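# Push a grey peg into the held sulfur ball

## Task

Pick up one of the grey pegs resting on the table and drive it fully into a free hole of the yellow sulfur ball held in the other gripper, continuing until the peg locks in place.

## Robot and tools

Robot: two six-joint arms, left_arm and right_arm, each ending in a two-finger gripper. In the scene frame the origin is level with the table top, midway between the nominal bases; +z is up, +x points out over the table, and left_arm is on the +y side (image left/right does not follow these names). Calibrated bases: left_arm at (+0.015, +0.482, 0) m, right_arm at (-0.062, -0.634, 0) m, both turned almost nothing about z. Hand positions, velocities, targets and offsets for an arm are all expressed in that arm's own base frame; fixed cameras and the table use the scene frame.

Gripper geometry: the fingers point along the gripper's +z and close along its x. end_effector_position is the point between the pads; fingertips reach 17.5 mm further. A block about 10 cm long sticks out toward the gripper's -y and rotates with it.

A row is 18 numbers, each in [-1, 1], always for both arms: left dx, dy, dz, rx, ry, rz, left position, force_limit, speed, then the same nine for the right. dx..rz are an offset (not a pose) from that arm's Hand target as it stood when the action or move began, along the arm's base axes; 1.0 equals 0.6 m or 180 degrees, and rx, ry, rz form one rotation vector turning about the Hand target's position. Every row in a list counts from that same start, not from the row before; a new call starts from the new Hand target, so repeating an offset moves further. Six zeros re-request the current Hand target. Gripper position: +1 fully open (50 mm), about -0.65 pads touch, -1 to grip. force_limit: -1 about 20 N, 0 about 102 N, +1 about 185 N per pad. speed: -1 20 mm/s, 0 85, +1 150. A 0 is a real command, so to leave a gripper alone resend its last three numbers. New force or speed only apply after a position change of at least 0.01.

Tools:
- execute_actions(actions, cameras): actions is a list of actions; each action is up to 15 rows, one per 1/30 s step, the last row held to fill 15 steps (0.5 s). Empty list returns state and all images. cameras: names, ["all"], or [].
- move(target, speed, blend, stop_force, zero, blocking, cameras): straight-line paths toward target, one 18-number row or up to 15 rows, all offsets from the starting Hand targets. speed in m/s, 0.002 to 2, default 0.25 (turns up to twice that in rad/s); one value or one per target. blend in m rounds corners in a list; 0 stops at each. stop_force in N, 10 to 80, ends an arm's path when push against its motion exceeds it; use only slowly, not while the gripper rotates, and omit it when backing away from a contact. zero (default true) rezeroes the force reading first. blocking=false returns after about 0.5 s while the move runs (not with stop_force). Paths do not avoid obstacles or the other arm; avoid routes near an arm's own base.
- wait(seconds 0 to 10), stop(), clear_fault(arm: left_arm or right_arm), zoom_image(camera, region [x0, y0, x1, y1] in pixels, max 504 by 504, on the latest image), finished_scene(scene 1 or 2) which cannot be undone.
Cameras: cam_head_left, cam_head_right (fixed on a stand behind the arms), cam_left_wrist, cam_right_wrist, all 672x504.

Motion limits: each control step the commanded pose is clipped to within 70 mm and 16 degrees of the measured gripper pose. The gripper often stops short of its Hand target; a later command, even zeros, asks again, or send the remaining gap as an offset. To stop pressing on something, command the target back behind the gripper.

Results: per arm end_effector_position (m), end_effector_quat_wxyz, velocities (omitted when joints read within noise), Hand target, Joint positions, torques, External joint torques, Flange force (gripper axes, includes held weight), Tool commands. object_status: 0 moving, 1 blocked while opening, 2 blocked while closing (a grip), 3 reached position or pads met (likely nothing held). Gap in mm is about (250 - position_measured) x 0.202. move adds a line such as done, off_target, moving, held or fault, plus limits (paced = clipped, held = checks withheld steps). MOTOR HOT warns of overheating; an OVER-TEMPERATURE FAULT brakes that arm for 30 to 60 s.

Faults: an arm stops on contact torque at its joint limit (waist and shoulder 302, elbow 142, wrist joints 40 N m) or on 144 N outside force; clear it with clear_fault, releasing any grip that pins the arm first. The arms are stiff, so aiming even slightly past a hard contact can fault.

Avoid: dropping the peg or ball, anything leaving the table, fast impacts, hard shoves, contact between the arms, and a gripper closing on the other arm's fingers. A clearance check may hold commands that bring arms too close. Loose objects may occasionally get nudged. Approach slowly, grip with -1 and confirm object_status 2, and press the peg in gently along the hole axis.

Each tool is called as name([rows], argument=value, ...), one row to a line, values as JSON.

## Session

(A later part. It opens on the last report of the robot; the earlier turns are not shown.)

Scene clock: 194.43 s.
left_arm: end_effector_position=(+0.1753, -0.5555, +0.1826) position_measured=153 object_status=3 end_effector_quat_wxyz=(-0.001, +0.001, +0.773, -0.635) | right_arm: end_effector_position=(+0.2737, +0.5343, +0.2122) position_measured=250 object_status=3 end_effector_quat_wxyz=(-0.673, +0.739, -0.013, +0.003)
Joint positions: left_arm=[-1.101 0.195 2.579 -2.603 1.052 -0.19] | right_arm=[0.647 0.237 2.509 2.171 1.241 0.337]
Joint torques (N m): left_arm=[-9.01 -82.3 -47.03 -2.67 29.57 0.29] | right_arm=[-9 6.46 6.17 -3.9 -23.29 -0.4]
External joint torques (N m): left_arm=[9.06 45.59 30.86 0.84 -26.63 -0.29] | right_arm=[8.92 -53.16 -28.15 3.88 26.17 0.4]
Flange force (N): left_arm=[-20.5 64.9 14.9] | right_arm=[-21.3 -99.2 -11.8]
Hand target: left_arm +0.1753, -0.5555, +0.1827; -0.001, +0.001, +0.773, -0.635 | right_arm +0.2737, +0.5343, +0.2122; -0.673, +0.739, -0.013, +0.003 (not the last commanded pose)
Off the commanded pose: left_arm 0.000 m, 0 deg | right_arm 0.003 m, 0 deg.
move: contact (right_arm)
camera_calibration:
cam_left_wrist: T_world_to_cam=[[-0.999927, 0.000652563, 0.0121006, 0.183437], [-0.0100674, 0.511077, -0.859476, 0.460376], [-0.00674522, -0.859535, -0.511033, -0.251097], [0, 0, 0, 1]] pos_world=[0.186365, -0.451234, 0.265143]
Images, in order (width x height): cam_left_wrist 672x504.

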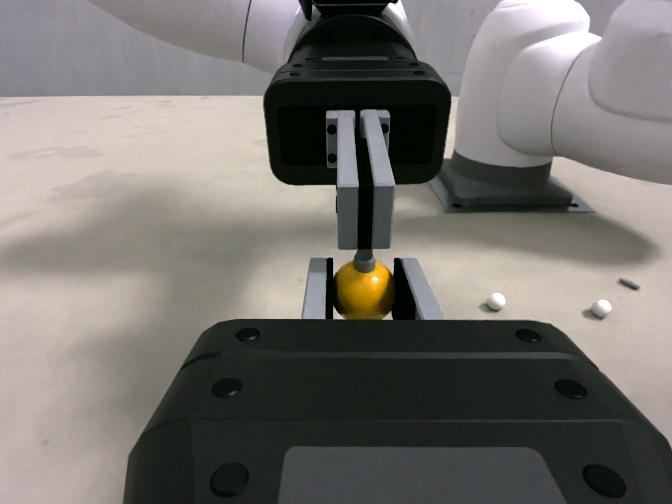

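move(target=[0,0,0,0,0,0,-0.192157,1,1,-0.002,0,0,0,0,0,-1,-1,-0.5], speed=0.005, cameras=["cam_left_wrist"])

zoom_image(camera="cam_left_wrist", region=[342, 235, 388, 295])

Scene clock: 195.93 s.
left_arm: end_effector_position=(+0.1753, -0.5555, +0.1827) position_measured=153 object_status=3 end_effector_quat_wxyz=(-0.001, +0.001, +0.773, -0.635) | right_arm: end_effector_position=(+0.2725, +0.5343, +0.2122) position_measured=250 object_status=3 end_effector_quat_wxyz=(-0.673, +0.739, -0.013, +0.003)
Joint positions: left_arm=[-1.101 0.194 2.579 -2.603 1.052 -0.19] | right_arm=[0.649 0.236 2.511 2.173 1.241 0.336]
Joint torques (N m): left_arm=[1.11 -81.59 -50.81 -7.16 28.34 -0.1] | right_arm=[1.54 4.99 13.19 -8.45 -21.32 -0.24]
External joint torques (N m): left_arm=[-1.14 44.84 34.58 5.33 -25.39 0.1] | right_arm=[-1.55 -51.92 -35.2 8.42 24.21 0.24]
Flange force (N): left_arm=[-2.3 64.2 16.0] | right_arm=[-2.5 -98.3 -13.8]
Hand target: left_arm +0.1753, -0.5555, +0.1827; -0.001, +0.001, +0.773, -0.635 | right_arm +0.2725, +0.5343, +0.2122; -0.673, +0.739, -0.013, +0.003
Off the commanded pose: left_arm 0.000 m, 0 deg | right_arm 0.000 m, 0 deg.
move: done
camera_calibration:
cam_left_wrist: T_world_to_cam=[[-0.999928, 0.000706863, 0.0120143, 0.183484], [-0.00996695, 0.510887, -0.85959, 0.460387], [-0.00674554, -0.859648, -0.510842, -0.251148], [0, 0, 0, 1]] pos_world=[0.186365, -0.451234, 0.265243]
Images, in order (width x height): cam_left_wrist 672x504.

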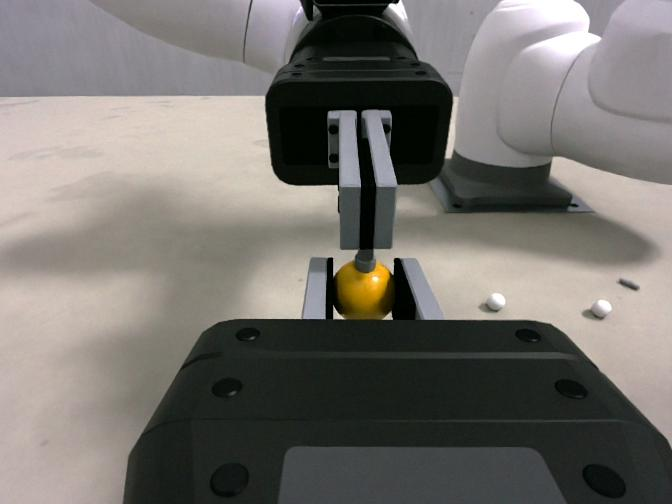

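Scaled by 8.400 from the camera's 672x504 image, which has a finer 960x720 frame.

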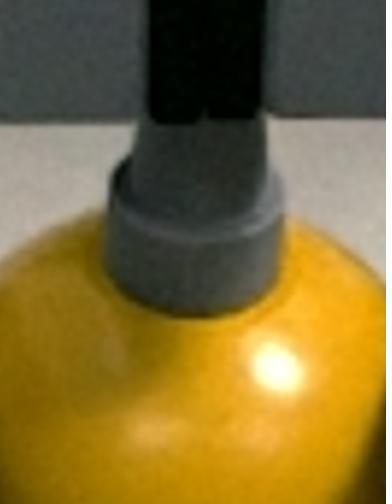

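move([
  [0,0,0,0,0,0,-0.192157,1,1,0,0.002,0.0002,0,0,0,-1,-1,-0.5],
  [0,0,0,0,0,0,-0.192157,1,1,0,0.002,-0.0018,0,0,0,-1,-1,-0.5],
], speed=0.005, cameras=["cam_left_wrist"])

zoom_image(camera="cam_left_wrist", region=[342, 235, 388, 295])

Scene clock: 197.43 s.
left_arm: end_effector_position=(+0.1753, -0.5555, +0.1827) position_measured=153 object_status=3 end_effector_quat_wxyz=(-0.001, +0.001, +0.773, -0.635) | right_arm: end_effector_position=(+0.2725, +0.5356, +0.2112) position_measured=250 object_status=3 end_effector_quat_wxyz=(-0.673, +0.739, -0.013, +0.003)
Joint positions: left_arm=[-1.101 0.194 2.579 -2.603 1.052 -0.19] | right_arm=[0.652 0.24 2.509 2.176 1.242 0.333]
Joint torques (N m): left_arm=[-1.64 -93.17 -61.57 -7.25 35.08 0] | right_arm=[0.66 17.15 18.82 -9.25 -27.96 -0.42]
External joint torques (N m): left_arm=[1.57 56.59 45.33 5.43 -32.14 0] | right_arm=[-0.67 -64.11 -40.76 9.21 30.84 0.42]
Flange force (N): left_arm=[-5.6 83.5 15.7] | right_arm=[-5.9 -119.1 -20.4]
Hand target: left_arm +0.1753, -0.5555, +0.1827; -0.001, +0.001, +0.773, -0.635 | right_arm +0.2725, +0.5355, +0.2111; -0.673, +0.739, -0.013, +0.003
Off the commanded pose: left_arm 0.000 m, 0 deg | right_arm 0.000 m, 0 deg.
move: done
camera_calibration:
cam_left_wrist: T_world_to_cam=[[-0.999927, 0.000567848, 0.0120487, 0.183412], [-0.0100667, 0.511003, -0.85952, 0.46044], [-0.00664502, -0.859579, -0.51096, -0.251104], [0, 0, 0, 1]] pos_world=[0.186365, -0.451234, 0.265243]
Images, in order (width x height): cam_left_wrist 672x504.

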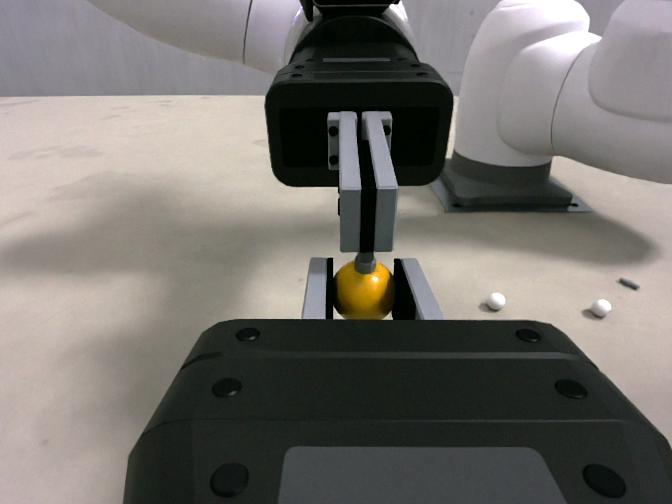

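Scaled by 8.400 from the camera's 672x504 image, which has a finer 960x720 frame.

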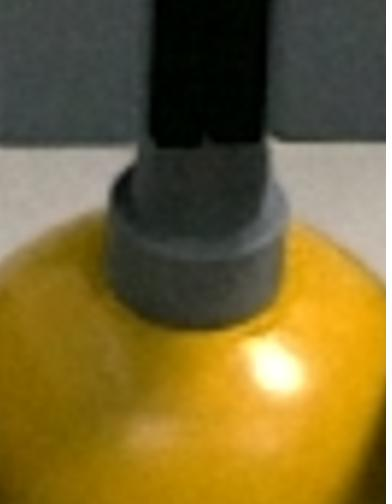

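move([
  [0,0,0,0,0,0,-0.192157,1,1,0,0.0,0.01,0,0,0,-1,-1,-0.5],
  [0,0,0,0,0,0,-0.192157,1,1,0,-0.006,0.035,0,0,0,-1,-1,-0.5],
], speed=0.02, cameras=["cam_left_wrist"])

zoom_image(camera="cam_left_wrist", region=[342, 235, 388, 295])

Scene clock: 199.63 s.
left_arm: end_effector_position=(+0.1753, -0.5555, +0.1827) position_measured=153 object_status=3 end_effector_quat_wxyz=(-0.001, +0.001, +0.773, -0.635) | right_arm: end_effector_position=(+0.2725, +0.5319, +0.2320) position_measured=250 object_status=3 end_effector_quat_wxyz=(-0.673, +0.739, -0.013, +0.003)
Joint positions: left_arm=[-1.101 0.194 2.579 -2.603 1.052 -0.19] | right_arm=[0.644 0.185 2.504 2.151 1.211 0.388]
Joint torques (N m): left_arm=[-1.53 -34.04 -14.37 -2.14 3.12 0.1] | right_arm=[0.52 -38.18 -24.85 0.27 2.96 -0.15]
External joint torques (N m): left_arm=[1.52 -2.6 -1.88 0.31 -0.17 -0.1] | right_arm=[-0.6 -5.24 0.8 -0.25 -0.15 0.15]
Flange force (N): left_arm=[-5.5 -8.6 -3.9] | right_arm=[-4.1 -12.5 -8.2]
Hand target: left_arm +0.1753, -0.5555, +0.1827; -0.001, +0.001, +0.773, -0.635 | right_arm +0.2725, +0.5319, +0.2321; -0.673, +0.739, -0.013, +0.003
Off the commanded pose: left_arm 0.000 m, 0 deg | right_arm 0.000 m, 0 deg.
move: done
Images, in order (width x height): cam_left_wrist 672x504.

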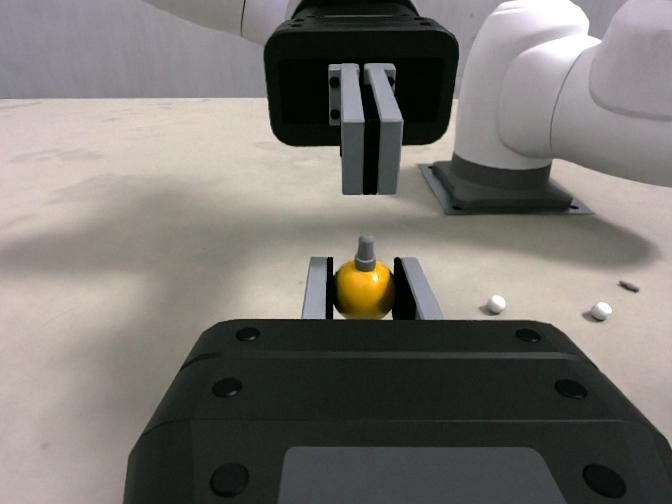

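Scaled by 8.400 from the camera's 672x504 image, which has a finer 960x720 frame.

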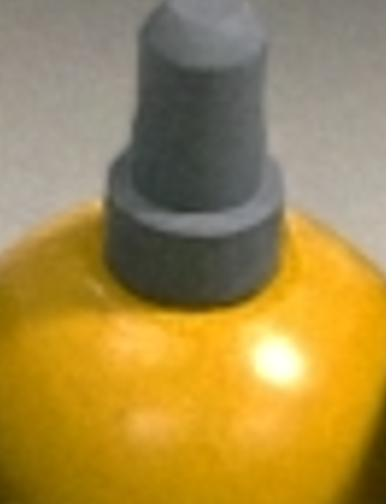

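move([
  [0,0,0,0,0,0,-0.192157,1,1,0,0,0,0,0,0,-0.25,0,-0.5],
  [0,0,0,0,0,0,-0.192157,1,1,0.0003,-0.0012,-0.0340,0,0,0,-0.25,0,-0.5],
  [0,0,0,0,0,0,-0.192157,1,1,0.0003,-0.0012,-0.0340,0,0,0,-1,0,-1],
], speed=0.04)

move(target=[0,0,0,0,0,0,-0.192157,1,1,0.0001,0.0004,0.0045,0,0,0,-1,0,-1], speed=0.006, cameras=["cam_left_wrist"])

zoom_image(camera="cam_left_wrist", region=[342, 235, 388, 295])

Scene clock: 202.47 s.
left_arm: end_effector_position=(+0.1753, -0.5555, +0.1827) position_measured=153 object_status=3 end_effector_quat_wxyz=(-0.001, +0.001, +0.773, -0.635) | right_arm: end_effector_position=(+0.2726, +0.5312, +0.2117) position_measured=241 object_status=2 end_effector_quat_wxyz=(-0.673, +0.739, -0.013, +0.003)
Joint positions: left_arm=[-1.101 0.194 2.579 -2.603 1.052 -0.19] | right_arm=[0.642 0.236 2.514 2.167 1.245 0.335]
Joint torques (N m): left_arm=[-3.06 -34.56 -14.21 -1.72 3.28 0.15] | right_arm=[-0.49 -41.1 -22.98 0.69 3.02 -0.2]
External joint torques (N m): left_arm=[3.19 -2.09 -2.12 -0.12 -0.34 -0.15] | right_arm=[0.61 -5.33 1.17 -0.73 -0.14 0.2]
Flange force (N): left_arm=[-9.3 -7.3 -4.4] | right_arm=[-5.3 -13.8 -6.6]
Hand target: left_arm +0.1753, -0.5555, +0.1827; -0.001, +0.001, +0.773, -0.635 | right_arm +0.2726, +0.5312, +0.2117; -0.673, +0.739, -0.013, +0.003
Off the commanded pose: left_arm 0.000 m, 0 deg | right_arm 0.000 m, 0 deg.
move: done

Scene clock: 203.17 s.
left_arm: end_effector_position=(+0.1753, -0.5555, +0.1827) position_measured=153 object_status=3 end_effector_quat_wxyz=(-0.001, +0.001, +0.773, -0.635) | right_arm: end_effector_position=(+0.2727, +0.5314, +0.2144) position_measured=241 object_status=2 end_effector_quat_wxyz=(-0.673, +0.739, -0.013, +0.003)
Joint positions: left_arm=[-1.101 0.194 2.579 -2.603 1.052 -0.19] | right_arm=[0.642 0.229 2.513 2.165 1.24 0.342]
Joint torques (N m): left_arm=[-1.69 -34.35 -14.38 -2.13 3.08 0.09] | right_arm=[0.26 -41.97 -22.83 0.21 3.17 -0.2]
External joint torques (N m): left_arm=[1.73 -2.17 -1.75 0.31 -0.15 -0.09] | right_arm=[-0.37 -4.02 0.69 -0.21 -0.3 0.21]
Flange force (N): left_arm=[-6.2 -7.3 -3.7] | right_arm=[-3.0 -10.5 -5.8]
Hand target: left_arm +0.1753, -0.5555, +0.1827; -0.001, +0.001, +0.773, -0.635 | right_arm +0.2727, +0.5314, +0.2144; -0.673, +0.739, -0.013, +0.003
Off the commanded pose: left_arm 0.000 m, 0 deg | right_arm 0.000 m, 0 deg.
move: done
camera_calibration:
cam_left_wrist: T_world_to_cam=[[-0.999927, 0.000654424, 0.0121001, 0.183437], [-0.0100671, 0.51093, -0.859563, 0.460418], [-0.0067448, -0.859622, -0.510886, -0.251125], [0, 0, 0, 1]] pos_world=[0.186365, -0.451234, 0.265243]
Images, in order (width x height): cam_left_wrist 672x504.

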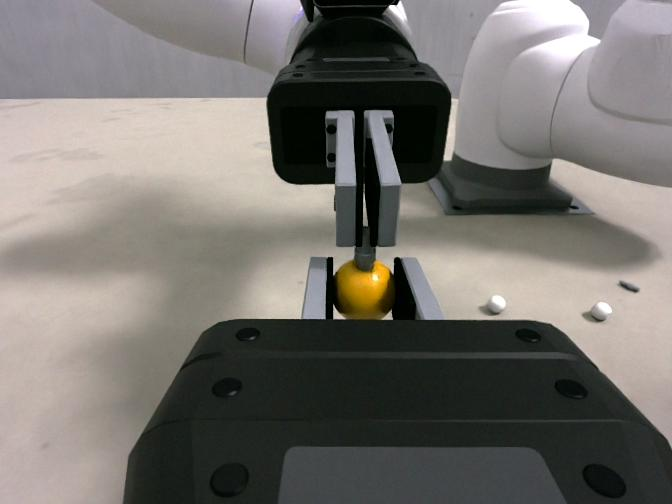

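Scaled by 8.400 from the camera's 672x504 image, which has a finer 960x720 frame.

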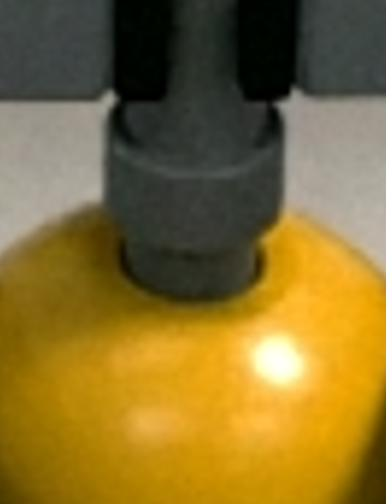

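move([
  [0,0,0,0,0,0,-0.192157,1,1,0,0,0,0,0,0,-0.25,0,-0.5],
  [0,0,0,0,0,0,-0.192157,1,1,0.0002,0.0035,0.0345,0,0,0,-0.25,0,-0.5],
  [0,0,0,0,0,0,-0.192157,1,1,-0.0002,0.0085,0.0345,0,0,0,-1,-1,0.5],
], speed=0.04)

move(target=[0,0,0,0,0,0,-0.192157,1,1,-0.0003,-0.0025,-0.0450,0,0,0,-1,-1,0.5], speed=0.006, stop_force=80, cameras=["cam_left_wrist"])

zoom_image(camera="cam_left_wrist", region=[342, 235, 388, 295])

Scene clock: 207.33 s.
left_arm: end_effector_position=(+0.1753, -0.5555, +0.1827) position_measured=153 object_status=3 end_effector_quat_wxyz=(-0.001, +0.001, +0.773, -0.635) | right_arm: end_effector_position=(+0.2726, +0.5365, +0.2351) position_measured=251 object_status=3 end_effector_quat_wxyz=(-0.673, +0.739, -0.013, +0.003)
Joint positions: left_arm=[-1.101 0.194 2.579 -2.603 1.052 -0.19] | right_arm=[0.654 0.182 2.497 2.157 1.201 0.395]
Joint torques (N m): left_arm=[-1.89 -34.43 -14.37 -2.19 3.11 0.05] | right_arm=[0.03 -38.46 -25.12 0.27 3.27 -0.15]
External joint torques (N m): left_arm=[1.99 -2.28 -1.95 0.34 -0.17 -0.05] | right_arm=[-0.03 -5.32 0.53 -0.28 -0.45 0.15]
Flange force (N): left_arm=[-7.1 -7.6 -4.0] | right_arm=[-4.9 -13.3 -6.6]
Hand target: left_arm +0.1753, -0.5555, +0.1827; -0.001, +0.001, +0.773, -0.635 | right_arm +0.2726, +0.5365, +0.2351; -0.673, +0.739, -0.013, +0.003
Off the commanded pose: left_arm 0.000 m, 0 deg | right_arm 0.000 m, 0 deg.
move: done

Scene clock: 212.20 s.
left_arm: end_effector_position=(+0.1753, -0.5555, +0.1826) position_measured=153 object_status=3 end_effector_quat_wxyz=(-0.001, +0.001, +0.773, -0.635) | right_arm: end_effector_position=(+0.2725, +0.5352, +0.2113) position_measured=251 object_status=3 end_effector_quat_wxyz=(-0.674, +0.739, -0.013, +0.004)
Joint positions: left_arm=[-1.101 0.195 2.579 -2.603 1.052 -0.19] | right_arm=[0.651 0.24 2.51 2.176 1.242 0.333]
Joint torques (N m): left_arm=[-2.57 -83.88 -50.78 -5.5 30.03 0.22] | right_arm=[-2.94 7.97 12.37 -6.86 -23.29 -0.21]
External joint torques (N m): left_arm=[2.49 47.28 34.57 3.68 -27.09 -0.21] | right_arm=[3.01 -55.09 -34.21 6.82 26.18 0.21]
Flange force (N): left_arm=[-8.6 67.1 17.2] | right_arm=[-10.5 -103.6 -12.7]
Hand target: left_arm +0.1753, -0.5555, +0.1827; -0.001, +0.001, +0.773, -0.635 | right_arm +0.2725, +0.5352, +0.2113; -0.674, +0.739, -0.013, +0.004 (not the last commanded pose)
Off the commanded pose: left_arm 0.000 m, 0 deg | right_arm 0.003 m, 0 deg.
move: contact (right_arm)
camera_calibration:
cam_left_wrist: T_world_to_cam=[[-0.999927, 0.000653601, 0.0121002, 0.183438], [-0.0100671, 0.511004, -0.85952, 0.460354], [-0.00674501, -0.859578, -0.510959, -0.251136], [0, 0, 0, 1]] pos_world=[0.186365, -0.451234, 0.265143]
Images, in order (width x height): cam_left_wrist 672x504.

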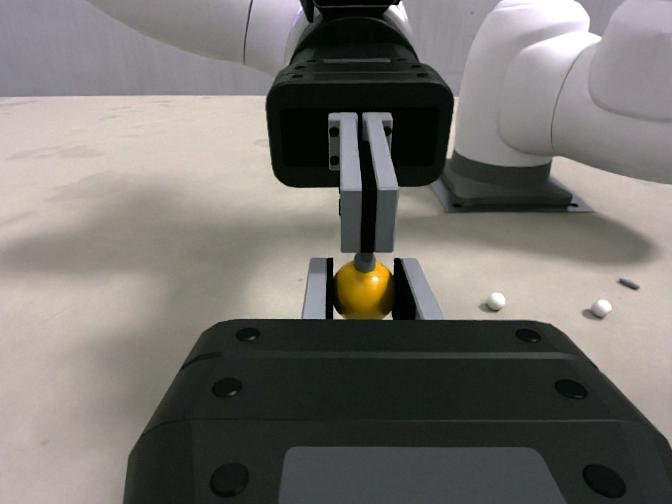

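Scaled by 8.400 from the camera's 672x504 image, which has a finer 960x720 frame.

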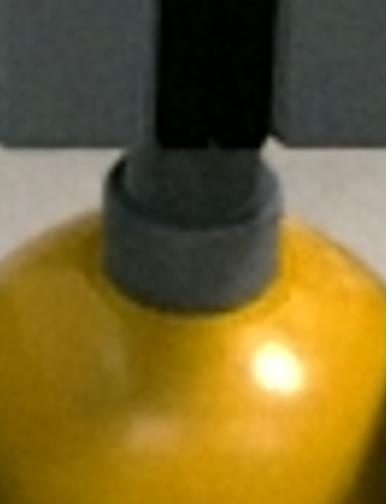

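move([
  [0,0,0,0,0,0,-0.192157,1,1,0,0.0035,0.0003,0,0,0,-1,-1,0.5],
  [0,0,0,0,0,0,-0.192157,1,1,-0.0013,0.0042,-0.0008,0,0,0,-1,-1,0.5],
  [0,0,0,0,0,0,-0.192157,1,1,0.0013,0.0042,-0.0008,0,0,0,-1,-1,0.5],
  [0,0,0,0,0,0,-0.192157,1,1,0,0.0052,-0.0012,0,0,0,-1,-1,0.5],
], speed=0.005, blend=0.0003, cameras=["cam_left_wrist"])

zoom_image(camera="cam_left_wrist", region=[342, 235, 388, 295])

Scene clock: 214.10 s.
left_arm: end_effector_position=(+0.1753, -0.5555, +0.1827) position_measured=153 object_status=3 end_effector_quat_wxyz=(-0.001, +0.001, +0.773, -0.635) | right_arm: end_effector_position=(+0.2726, +0.5384, +0.2106) position_measured=251 object_status=3 end_effector_quat_wxyz=(-0.674, +0.739, -0.013, +0.004)
Joint positions: left_arm=[-1.101 0.194 2.579 -2.603 1.052 -0.19] | right_arm=[0.658 0.244 2.506 2.183 1.24 0.331]
Joint torques (N m): left_arm=[-3.69 -88.8 -59.75 -6.32 32.86 0.2] | right_arm=[0.84 12.49 13.02 -7.91 -25.41 -0.02]
External joint torques (N m): left_arm=[3.77 52.05 43.4 4.47 -29.91 -0.2] | right_arm=[-1.13 -59.87 -34.82 7.91 28.29 0.02]
Flange force (N): left_arm=[-8.5 77.7 9.7] | right_arm=[-7.8 -108.9 -24.5]
Hand target: left_arm +0.1753, -0.5555, +0.1827; -0.001, +0.001, +0.773, -0.635 | right_arm +0.2725, +0.5384, +0.2106; -0.674, +0.739, -0.013, +0.004
Off the commanded pose: left_arm 0.000 m, 0 deg | right_arm 0.000 m, 0 deg.
move: done
camera_calibration:
cam_left_wrist: T_world_to_cam=[[-0.999927, 0.000569402, 0.0120491, 0.183412], [-0.0100671, 0.510885, -0.85959, 0.460405], [-0.00664516, -0.859649, -0.510842, -0.251167], [0, 0, 0, 1]] pos_world=[0.186365, -0.451234, 0.265243]
Images, in order (width x height): cam_left_wrist 672x504.

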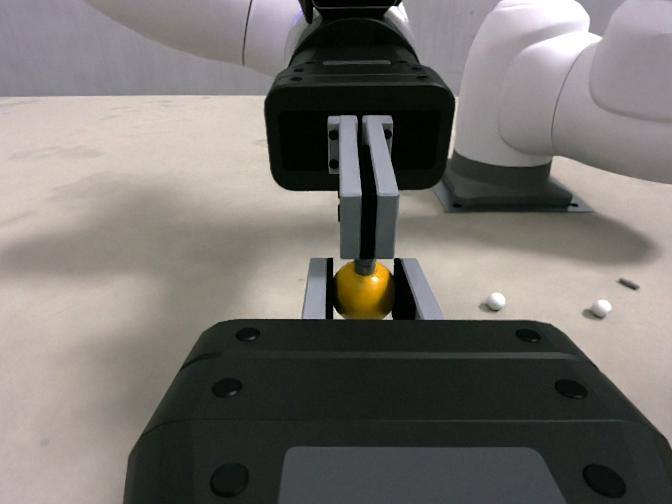

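Scaled by 8.400 from the camera's 672x504 image, which has a finer 960x720 frame.

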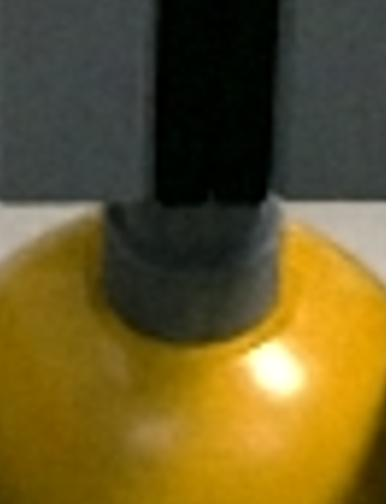

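move([
  [0,0,0,0,0,0,-0.192157,1,1,0,-0.001,0.01,0,0,0,-1,-1,0.5],
  [0,0,0,0,0,0,-0.192157,1,1,0,-0.012,0.035,0,0,0,-1,-1,0.5],
], speed=0.02, cameras=["cam_left_wrist"])

zoom_image(camera="cam_left_wrist", region=[342, 235, 388, 295])

Scene clock: 216.27 s.
left_arm: end_effector_position=(+0.1753, -0.5555, +0.1827) position_measured=153 object_status=3 end_effector_quat_wxyz=(-0.001, +0.001, +0.773, -0.635) | right_arm: end_effector_position=(+0.2725, +0.5312, +0.2315) position_measured=251 object_status=3 end_effector_quat_wxyz=(-0.674, +0.739, -0.013, +0.003)
Joint positions: left_arm=[-1.101 0.194 2.579 -2.603 1.052 -0.19] | right_arm=[0.642 0.186 2.505 2.15 1.213 0.386]
Joint torques (N m): left_arm=[-2.08 -34.53 -14.54 -2.15 3.1 0.08] | right_arm=[0.5 -38.31 -24.87 0.14 3.26 -0.31]
External joint torques (N m): left_arm=[2.07 -2.08 -1.66 0.33 -0.16 -0.08] | right_arm=[-0.55 -5.08 0.83 -0.13 -0.44 0.31]
Flange force (N): left_arm=[-7.2 -6.9 -4.2] | right_arm=[-4.3 -13.0 -7.5]
Hand target: left_arm +0.1753, -0.5555, +0.1827; -0.001, +0.001, +0.773, -0.635 | right_arm +0.2725, +0.5312, +0.2316; -0.674, +0.739, -0.013, +0.004
Off the commanded pose: left_arm 0.000 m, 0 deg | right_arm 0.000 m, 0 deg.
move: done
Images, in order (width x height): cam_left_wrist 672x504.

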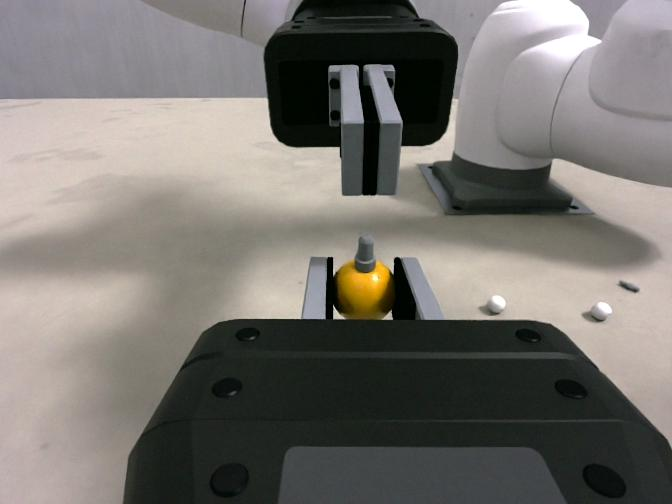

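Scaled by 8.400 from the camera's 672x504 image, which has a finer 960x720 frame.

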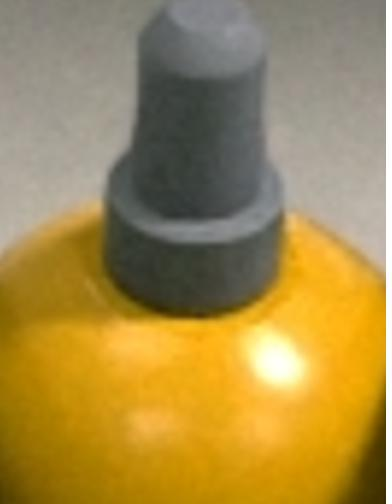

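move([
  [0,0,0,0,0,0,-0.192157,1,1,0,0,0,0,0,0,-0.25,0,0.5],
  [0,0,0,0,0,0,-0.192157,1,1,0.0003,0.0005,-0.0340,0,0,0,-0.25,0,0.5],
  [0,0,0,0,0,0,-0.192157,1,1,0.0003,0.0005,-0.0340,0,0,0,-1,0,0],
], speed=0.04)

move(target=[0,0,0,0,0,0,-0.192157,1,1,0.0001,0.0004,0.0045,0,0,0,-1,0,0], speed=0.006, cameras=["cam_left_wrist"])

zoom_image(camera="cam_left_wrist", region=[342, 235, 388, 295])

Scene clock: 219.00 s.
left_arm: end_effector_position=(+0.1753, -0.5555, +0.1827) position_measured=153 object_status=3 end_effector_quat_wxyz=(-0.001, +0.001, +0.773, -0.635) | right_arm: end_effector_position=(+0.2726, +0.5315, +0.2112) position_measured=240 object_status=2 end_effector_quat_wxyz=(-0.674, +0.739, -0.013, +0.003)
Joint positions: left_arm=[-1.101 0.194 2.579 -2.603 1.052 -0.19] | right_arm=[0.642 0.237 2.514 2.168 1.246 0.333]
Joint torques (N m): left_arm=[-2.62 -34.43 -14.23 -1.8 3.34 0.14] | right_arm=[-0.7 -41.05 -22.85 0.65 2.94 -0.14]
External joint torques (N m): left_arm=[2.62 -2.22 -2.16 -0.04 -0.39 -0.14] | right_arm=[0.72 -5.47 1.23 -0.68 -0.07 0.14]
Flange force (N): left_arm=[-8.0 -8.0 -3.9] | right_arm=[-5.8 -13.8 -6.5]
Hand target: left_arm +0.1753, -0.5555, +0.1827; -0.001, +0.001, +0.773, -0.635 | right_arm +0.2727, +0.5315, +0.2112; -0.674, +0.739, -0.013, +0.004
Off the commanded pose: left_arm 0.000 m, 0 deg | right_arm 0.000 m, 0 deg.
move: done

Scene clock: 219.70 s.
left_arm: end_effector_position=(+0.1753, -0.5555, +0.1827) position_measured=153 object_status=3 end_effector_quat_wxyz=(-0.001, +0.001, +0.773, -0.635) | right_arm: end_effector_position=(+0.2727, +0.5317, +0.2139) position_measured=240 object_status=2 end_effector_quat_wxyz=(-0.674, +0.739, -0.013, +0.004)
Joint positions: left_arm=[-1.101 0.194 2.579 -2.603 1.052 -0.19] | right_arm=[0.643 0.231 2.513 2.166 1.241 0.34]
Joint torques (N m): left_arm=[-1.49 -34.34 -14.38 -2.11 3.1 0.09] | right_arm=[0.25 -42.1 -23 0.19 3.11 0.06]
External joint torques (N m): left_arm=[1.45 -2.32 -1.84 0.29 -0.16 -0.09] | right_arm=[-0.21 -4.29 0.93 -0.21 -0.23 -0.06]
Flange force (N): left_arm=[-5.4 -7.8 -3.4] | right_arm=[-4.0 -10.3 -5.9]
Hand target: left_arm +0.1753, -0.5555, +0.1827; -0.001, +0.001, +0.773, -0.635 | right_arm +0.2727, +0.5317, +0.2139; -0.674, +0.739, -0.013, +0.004
Off the commanded pose: left_arm 0.000 m, 0 deg | right_arm 0.000 m, 0 deg.
move: done
camera_calibration:
cam_left_wrist: T_world_to_cam=[[-0.999927, 0.000568659, 0.0120486, 0.183412], [-0.0100668, 0.510929, -0.859564, 0.460418], [-0.0066448, -0.859623, -0.510886, -0.251143], [0, 0, 0, 1]] pos_world=[0.186365, -0.451234, 0.265243]
Images, in order (width x height): cam_left_wrist 672x504.

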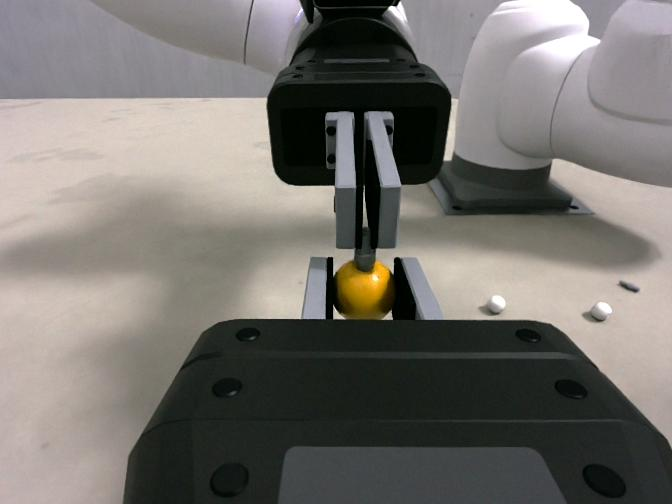

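Scaled by 8.400 from the camera's 672x504 image, which has a finer 960x720 frame.

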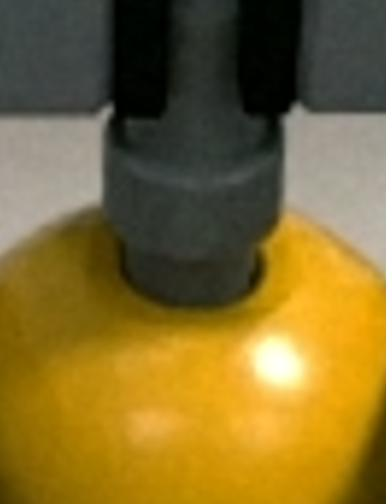

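move([
  [0,0,0,0,0,0,-0.192157,1,1,0,0,0,0,0,0,-0.98,1,0],
  [0,0,0,0,0,0,-0.192157,1,1,0,0.0047,0.0022,-0.0389,0,0,-0.98,1,0],
], speed=0.02)

move(target=[0,0,0,0,0,0,-0.192157,1,1,-0.0012,-0.0020,-0.0200,0,0,0,-0.98,1,0], speed=0.005, stop_force=75, cameras=["cam_left_wrist"])

zoom_image(camera="cam_left_wrist", region=[342, 235, 388, 295])

Scene clock: 224.53 s.
left_arm: end_effector_position=(+0.1753, -0.5555, +0.1827) position_measured=153 object_status=3 end_effector_quat_wxyz=(-0.001, +0.001, +0.773, -0.635) | right_arm: end_effector_position=(+0.2727, +0.5345, +0.2152) position_measured=248 object_status=2 end_effector_quat_wxyz=(-0.627, +0.779, -0.012, +0.004)
Joint positions: left_arm=[-1.101 0.194 2.579 -2.603 1.052 -0.19] | right_arm=[0.661 0.149 2.484 2.093 1.063 0.455]
Joint torques (N m): left_arm=[-2.39 -33.6 -13.82 -1.79 2.91 0.12] | right_arm=[0.01 -38.35 -27.88 0.54 2.81 0.1]
External joint torques (N m): left_arm=[2.37 -3.12 -2.4 -0.03 0.03 -0.12] | right_arm=[-0.02 -3.77 1.52 -0.46 -0.12 -0.1]
Flange force (N): left_arm=[-7.0 -9.3 -4.6] | right_arm=[-4.6 -6.8 -7.7]
Hand target: left_arm +0.1753, -0.5555, +0.1827; -0.001, +0.001, +0.773, -0.635 | right_arm +0.2727, +0.5345, +0.2152; -0.627, +0.779, -0.012, +0.004
Off the commanded pose: left_arm 0.000 m, 0 deg | right_arm 0.000 m, 0 deg.
move: done

Scene clock: 226.53 s.
left_arm: end_effector_position=(+0.1753, -0.5554, +0.1826) position_measured=153 object_status=3 end_effector_quat_wxyz=(-0.001, +0.001, +0.773, -0.634) | right_arm: end_effector_position=(+0.2724, +0.5339, +0.2085) position_measured=248 object_status=2 end_effector_quat_wxyz=(-0.627, +0.779, -0.012, +0.004)
Joint positions: left_arm=[-1.101 0.194 2.579 -2.603 1.052 -0.19] | right_arm=[0.66 0.164 2.489 2.102 1.074 0.435]
Joint torques (N m): left_arm=[-2.41 -78.22 -49.24 -5.56 26.88 0.19] | right_arm=[-0.52 6 7.51 -7.84 -18.93 -0.18]
External joint torques (N m): left_arm=[2.42 41.59 32.89 3.72 -23.93 -0.19] | right_arm=[0.53 -48.92 -33.1 7.9 21.66 0.18]
Flange force (N): left_arm=[-7.4 60.3 10.7] | right_arm=[-8.0 -87.4 -27.4]
Hand target: left_arm +0.1753, -0.5555, +0.1827; -0.001, +0.001, +0.773, -0.635 | right_arm +0.2724, +0.5339, +0.2085; -0.627, +0.779, -0.012, +0.004 (not the last commanded pose)
Off the commanded pose: left_arm 0.000 m, 0 deg | right_arm 0.005 m, 0 deg.
move: contact (right_arm)
camera_calibration:
cam_left_wrist: T_world_to_cam=[[-0.999927, 0.000651746, 0.0121003, 0.183437], [-0.0100672, 0.511121, -0.85945, 0.460389], [-0.00674487, -0.859508, -0.511077, -0.251073], [0, 0, 0, 1]] pos_world=[0.186365, -0.451234, 0.265143]
Images, in order (width x height): cam_left_wrist 672x504.

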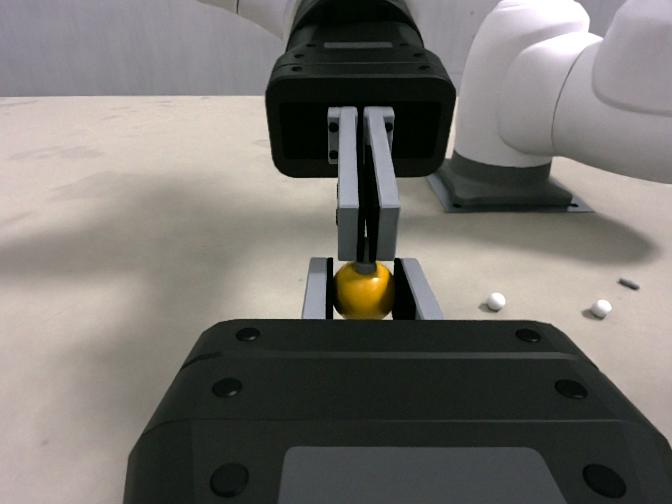

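Scaled by 8.400 from the camera's 672x504 image, which has a finer 960x720 frame.

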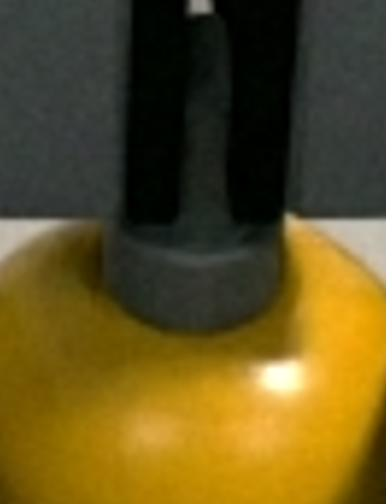

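move(target=[0,0,0,0,0,0,-0.192157,1,1,0,-0.0003,-0.0027,0,0,0,-0.98,1,0], speed=0.003, cameras=["cam_left_wrist"])

zoom_image(camera="cam_left_wrist", region=[342, 235, 388, 295])

Scene clock: 227.73 s.
left_arm: end_effector_position=(+0.1753, -0.5555, +0.1827) position_measured=153 object_status=3 end_effector_quat_wxyz=(-0.001, +0.001, +0.773, -0.635) | right_arm: end_effector_position=(+0.2724, +0.5337, +0.2070) position_measured=248 object_status=2 end_effector_quat_wxyz=(-0.627, +0.779, -0.012, +0.004)
Joint positions: left_arm=[-1.101 0.194 2.579 -2.603 1.052 -0.19] | right_arm=[0.66 0.168 2.491 2.103 1.076 0.431]
Joint torques (N m): left_arm=[-3.32 -97.09 -62.42 -6.51 37.44 0.17] | right_arm=[-2.88 28.68 22.3 -10.86 -29.27 -0.15]
External joint torques (N m): left_arm=[3.35 60.44 46.06 4.66 -34.5 -0.17] | right_arm=[2.72 -71.54 -47.62 10.93 31.99 0.15]
Flange force (N): left_arm=[-9.5 87.8 19.3] | right_arm=[-14.6 -128.1 -37.7]
Hand target: left_arm +0.1753, -0.5555, +0.1827; -0.001, +0.001, +0.773, -0.635 | right_arm +0.2724, +0.5337, +0.2069; -0.627, +0.779, -0.012, +0.004
Off the commanded pose: left_arm 0.000 m, 0 deg | right_arm 0.000 m, 0 deg.
move: done
camera_calibration:
cam_left_wrist: T_world_to_cam=[[-0.999927, 0.000653601, 0.0121002, 0.183437], [-0.0100671, 0.511004, -0.85952, 0.46044], [-0.00674501, -0.859578, -0.510959, -0.251085], [0, 0, 0, 1]] pos_world=[0.186365, -0.451234, 0.265243]
Images, in order (width x height): cam_left_wrist 672x504.

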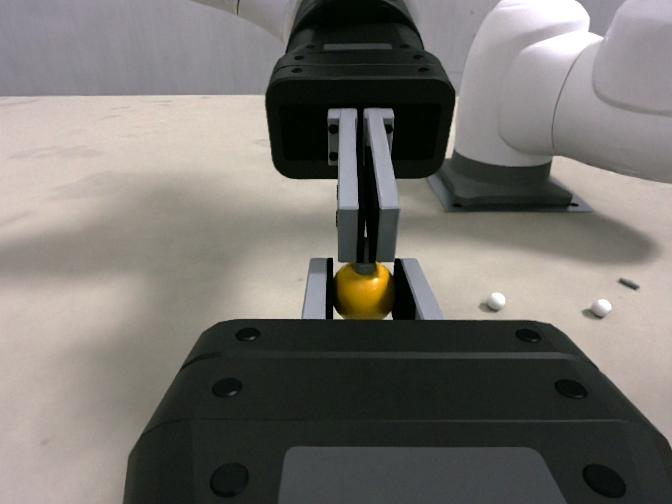

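Scaled by 8.400 from the camera's 672x504 image, which has a finer 960x720 frame.

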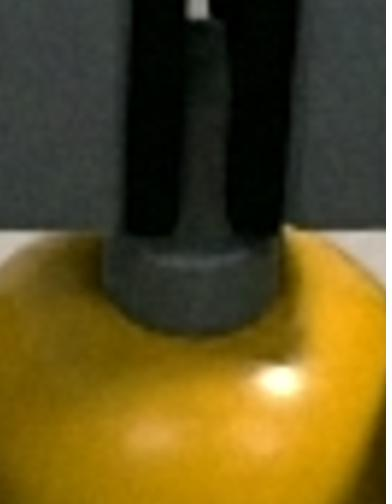

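move(target=[0,0,0,0,0,0,-0.192157,1,1,0.0002,0.0013,0.0130,0,0,0,-0.98,1,0], speed=0.012, cameras=["cam_left_wrist"])

zoom_image(camera="cam_left_wrist", region=[342, 235, 388, 295])

Scene clock: 228.93 s.
left_arm: end_effector_position=(+0.1753, -0.5555, +0.1830) position_measured=153 object_status=3 end_effector_quat_wxyz=(-0.001, +0.001, +0.773, -0.635) | right_arm: end_effector_position=(+0.2725, +0.5345, +0.2148) position_measured=248 object_status=2 end_effector_quat_wxyz=(-0.627, +0.779, -0.012, +0.004)
Joint positions: left_arm=[-1.101 0.194 2.579 -2.603 1.052 -0.19] | right_arm=[0.661 0.151 2.485 2.094 1.064 0.453]
Joint torques (N m): left_arm=[-2.19 -34.12 -14.99 -2.04 2.85 0.14] | right_arm=[0.38 -39 -28.48 0.48 3.13 -0.16]
External joint torques (N m): left_arm=[2.11 -2.48 -1.27 0.21 0.09 -0.13] | right_arm=[-0.38 -3.18 2.19 -0.41 -0.44 0.16]
Flange force (N): left_arm=[-6.5 -6.9 -5.2] | right_arm=[-4.3 -6.1 -8.2]
Hand target: left_arm +0.1753, -0.5555, +0.1827; -0.001, +0.001, +0.773, -0.635 | right_arm +0.2725, +0.5345, +0.2147; -0.627, +0.779, -0.012, +0.004
Off the commanded pose: left_arm 0.000 m, 0 deg | right_arm 0.000 m, 0 deg.
move: done
camera_calibration:
cam_left_wrist: T_world_to_cam=[[-0.99993, 0.000591833, 0.0118255, 0.18358], [-0.00986633, 0.510502, -0.85982, 0.460429], [-0.0065458, -0.859876, -0.510461, -0.251286], [0, 0, 0, 1]] pos_world=[0.186465, -0.451234, 0.265443]
Images, in order (width x height): cam_left_wrist 672x504.

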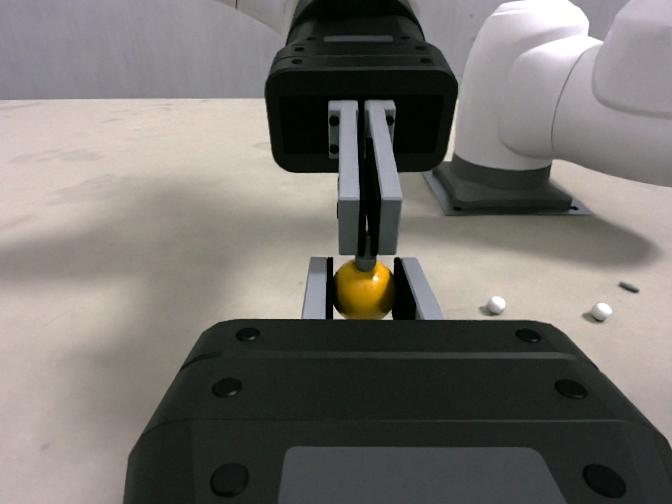

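Scaled by 8.400 from the camera's 672x504 image, which has a finer 960x720 frame.

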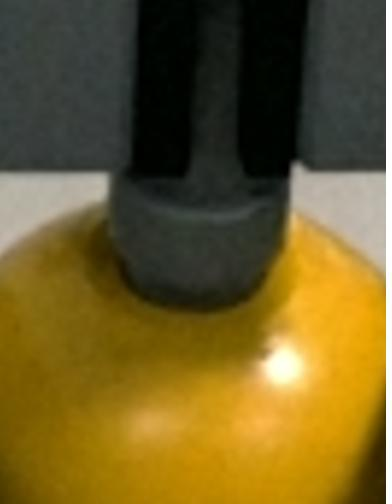

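move(target=[0,0,0,0,0,0,-0.192157,1,1,0.0004,0.0023,0.0230,0,0,0,-0.98,1,0], speed=0.03, cameras=["cam_left_wrist"])

zoom_image(camera="cam_left_wrist", region=[335, 205, 395, 265])

zoom_image(camera="cam_left_wrist", region=[330, 250, 402, 322])

Scene clock: 231.97 s.
left_arm: end_effector_position=(+0.1753, -0.5555, +0.1827) position_measured=153 object_status=3 end_effector_quat_wxyz=(-0.001, +0.001, +0.773, -0.635) | right_arm: end_effector_position=(+0.2727, +0.5359, +0.2285) position_measured=248 object_status=2 end_effector_quat_wxyz=(-0.627, +0.779, -0.012, +0.004)
Joint positions: left_arm=[-1.101 0.194 2.579 -2.603 1.052 -0.19] | right_arm=[0.664 0.121 2.475 2.077 1.043 0.492]
Joint torques (N m): left_arm=[-1.74 -33.84 -14.35 -2.18 3.06 0.1] | right_arm=[0.29 -36.37 -28.17 0.37 3.09 -0.11]
External joint torques (N m): left_arm=[1.7 -2.71 -2 0.34 -0.11 -0.1] | right_arm=[-0.51 -3.83 0.54 -0.24 -0.46 0.11]
Flange force (N): left_arm=[-6.2 -8.8 -4.2] | right_arm=[-3.3 -8.1 -7.3]
Hand target: left_arm +0.1753, -0.5555, +0.1827; -0.001, +0.001, +0.773, -0.635 | right_arm +0.2727, +0.5359, +0.2285; -0.627, +0.779, -0.012, +0.004
Off the commanded pose: left_arm 0.000 m, 0 deg | right_arm 0.000 m, 0 deg.
move: done
camera_calibration:
cam_left_wrist: T_world_to_cam=[[-0.999927, 0.000654424, 0.0121001, 0.183437], [-0.0100671, 0.51093, -0.859563, 0.460418], [-0.0067448, -0.859622, -0.510886, -0.251125], [0, 0, 0, 1]] pos_world=[0.186365, -0.451234, 0.265243]
Images, in order (width x height): cam_left_wrist 672x504.

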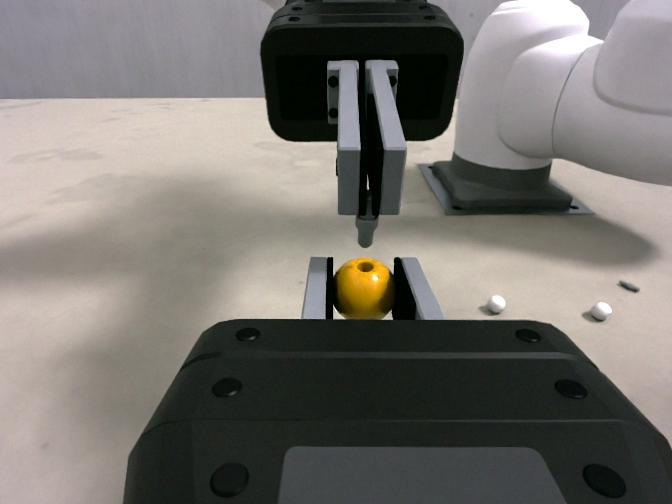

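Scaled by 8.400 from the camera's 672x504 image, which has a finer 960x720 frame.

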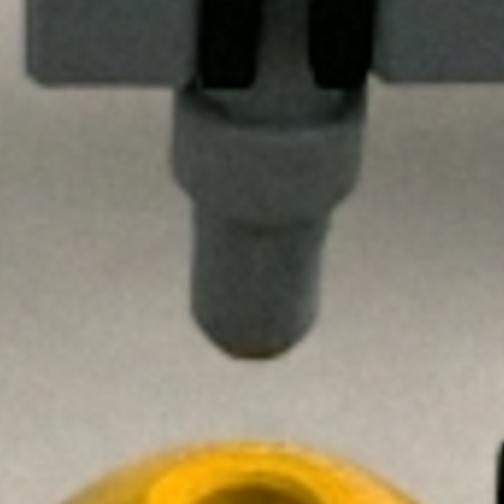

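Scaled by 7.000 from the camera's 672x504 image, which has a finer 960x720 frame.

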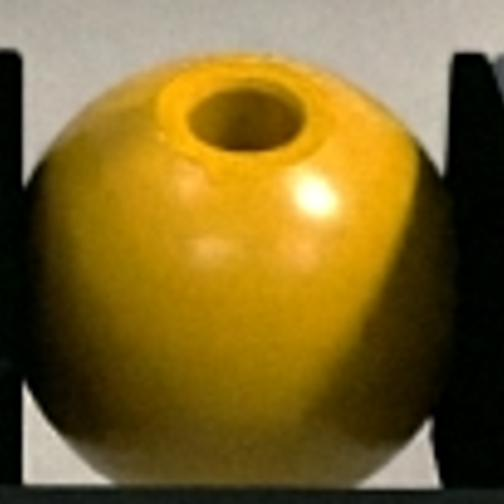

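move(target=[0,0,0,0,0,0,-0.192157,1,1,0.0004,-0.0023,-0.0220,0,0.0056,0,-0.98,1,0], speed=0.015, stop_force=25)

move(target=[0,0,0,0,0,0,-0.192157,1,1,0,-0.0015,-0.0180,0,0,0,-0.98,1,0], speed=0.006, stop_force=70, cameras=["cam_left_wrist"])

zoom_image(camera="cam_left_wrist", region=[342, 235, 388, 295])

move(target=[0,0,0,0,0,0,-0.192157,1,1,0,0.0009,0.0092,0,0,0,-0.98,1,0], speed=0.012)

Scene clock: 239.17 s.
left_arm: end_effector_position=(+0.1753, -0.5555, +0.1827) position_measured=153 object_status=3 end_effector_quat_wxyz=(-0.001, +0.001, +0.773, -0.635) | right_arm: end_effector_position=(+0.2730, +0.5345, +0.2153) position_measured=248 object_status=2 end_effector_quat_wxyz=(-0.627, +0.779, -0.018, -0.003)
Joint positions: left_arm=[-1.101 0.194 2.579 -2.603 1.052 -0.19] | right_arm=[0.659 0.15 2.483 2.086 1.065 0.475]
Joint torques (N m): left_arm=[-1.73 -34.35 -14.88 -2.12 3.29 0.14] | right_arm=[0.28 -36.87 -27.17 0.31 2.94 -0.11]
External joint torques (N m): left_arm=[1.75 -2.44 -1.36 0.3 -0.34 -0.14] | right_arm=[-0.47 -4.99 0.81 -0.2 -0.26 0.11]
Flange force (N): left_arm=[-5.7 -8.3 -4.6] | right_arm=[-4.8 -10.2 -9.0]
Hand target: left_arm +0.1753, -0.5555, +0.1827; -0.001, +0.001, +0.773, -0.635 | right_arm +0.2730, +0.5345, +0.2153; -0.627, +0.779, -0.018, -0.003
Off the commanded pose: left_arm 0.000 m, 0 deg | right_arm 0.000 m, 0 deg.
move: done

Scene clock: 241.20 s.
left_arm: end_effector_position=(+0.1753, -0.5555, +0.1826) position_measured=153 object_status=3 end_effector_quat_wxyz=(-0.001, +0.001, +0.773, -0.635) | right_arm: end_effector_position=(+0.2730, +0.5340, +0.2084) position_measured=248 object_status=2 end_effector_quat_wxyz=(-0.627, +0.778, -0.018, -0.002)
Joint positions: left_arm=[-1.101 0.195 2.579 -2.603 1.052 -0.19] | right_arm=[0.657 0.166 2.487 2.095 1.076 0.455]
Joint torques (N m): left_arm=[-6.44 -78.71 -48.25 -3.8 28 0.24] | right_arm=[-4.69 7.37 5.31 -6.38 -20.55 -0.34]
External joint torques (N m): left_arm=[6.42 42.05 32.02 1.98 -25.06 -0.23] | right_arm=[4.54 -49.96 -30.87 6.46 23.26 0.34]
Flange force (N): left_arm=[-13.8 59.8 9.9] | right_arm=[-16.3 -88.5 -27.2]
Hand target: left_arm +0.1753, -0.5555, +0.1827; -0.001, +0.001, +0.773, -0.635 | right_arm +0.2730, +0.5340, +0.2084; -0.627, +0.778, -0.018, -0.002 (not the last commanded pose)
Off the commanded pose: left_arm 0.000 m, 0 deg | right_arm 0.004 m, 0 deg.
move: contact (right_arm)
camera_calibration:
cam_left_wrist: T_world_to_cam=[[-0.999927, 0.000653601, 0.0121002, 0.183438], [-0.0100671, 0.511004, -0.85952, 0.460354], [-0.00674501, -0.859578, -0.510959, -0.251136], [0, 0, 0, 1]] pos_world=[0.186365, -0.451234, 0.265143]
Images, in order (width x height): cam_left_wrist 672x504.

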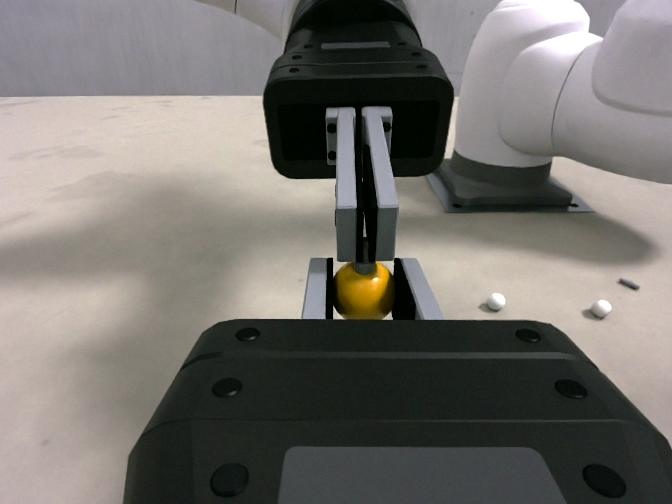

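Scaled by 8.400 from the camera's 672x504 image, which has a finer 960x720 frame.

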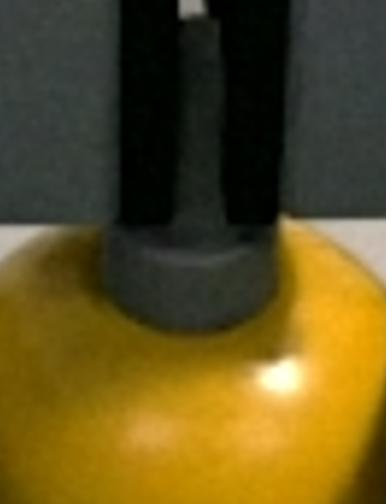

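Scene clock: 241.93 s.
left_arm: end_effector_position=(+0.1753, -0.5556, +0.1832) position_measured=153 object_status=3 end_effector_quat_wxyz=(-0.001, +0.001, +0.772, -0.635) | right_arm: end_effector_position=(+0.2730, +0.5345, +0.2138) position_measured=248 object_status=2 end_effector_quat_wxyz=(-0.627, +0.779, -0.018, -0.003)
Joint positions: left_arm=[-1.101 0.194 2.579 -2.603 1.053 -0.19] | right_arm=[0.658 0.154 2.484 2.088 1.068 0.471]
Joint torques (N m): left_arm=[-3.56 -24.3 -11.9 -1.33 -1.89 0.11] | right_arm=[3.47 -44.22 -37.98 2.68 8.81 -0.04]
External joint torques (N m): left_arm=[3.52 -12.31 -4.48 -0.51 4.83 -0.11] | right_arm=[-3.52 1.93 11.77 -2.59 -6.11 0.04]
Flange force (N): left_arm=[-6.2 -20.1 -16.7] | right_arm=[-5.2 3.0 -18.6]
Hand target: left_arm +0.1753, -0.5555, +0.1827; -0.001, +0.001, +0.773, -0.635 | right_arm +0.2730, +0.5345, +0.2139; -0.627, +0.778, -0.018, -0.002
Off the commanded pose: left_arm 0.001 m, 0 deg | right_arm 0.000 m, 0 deg.
move: done


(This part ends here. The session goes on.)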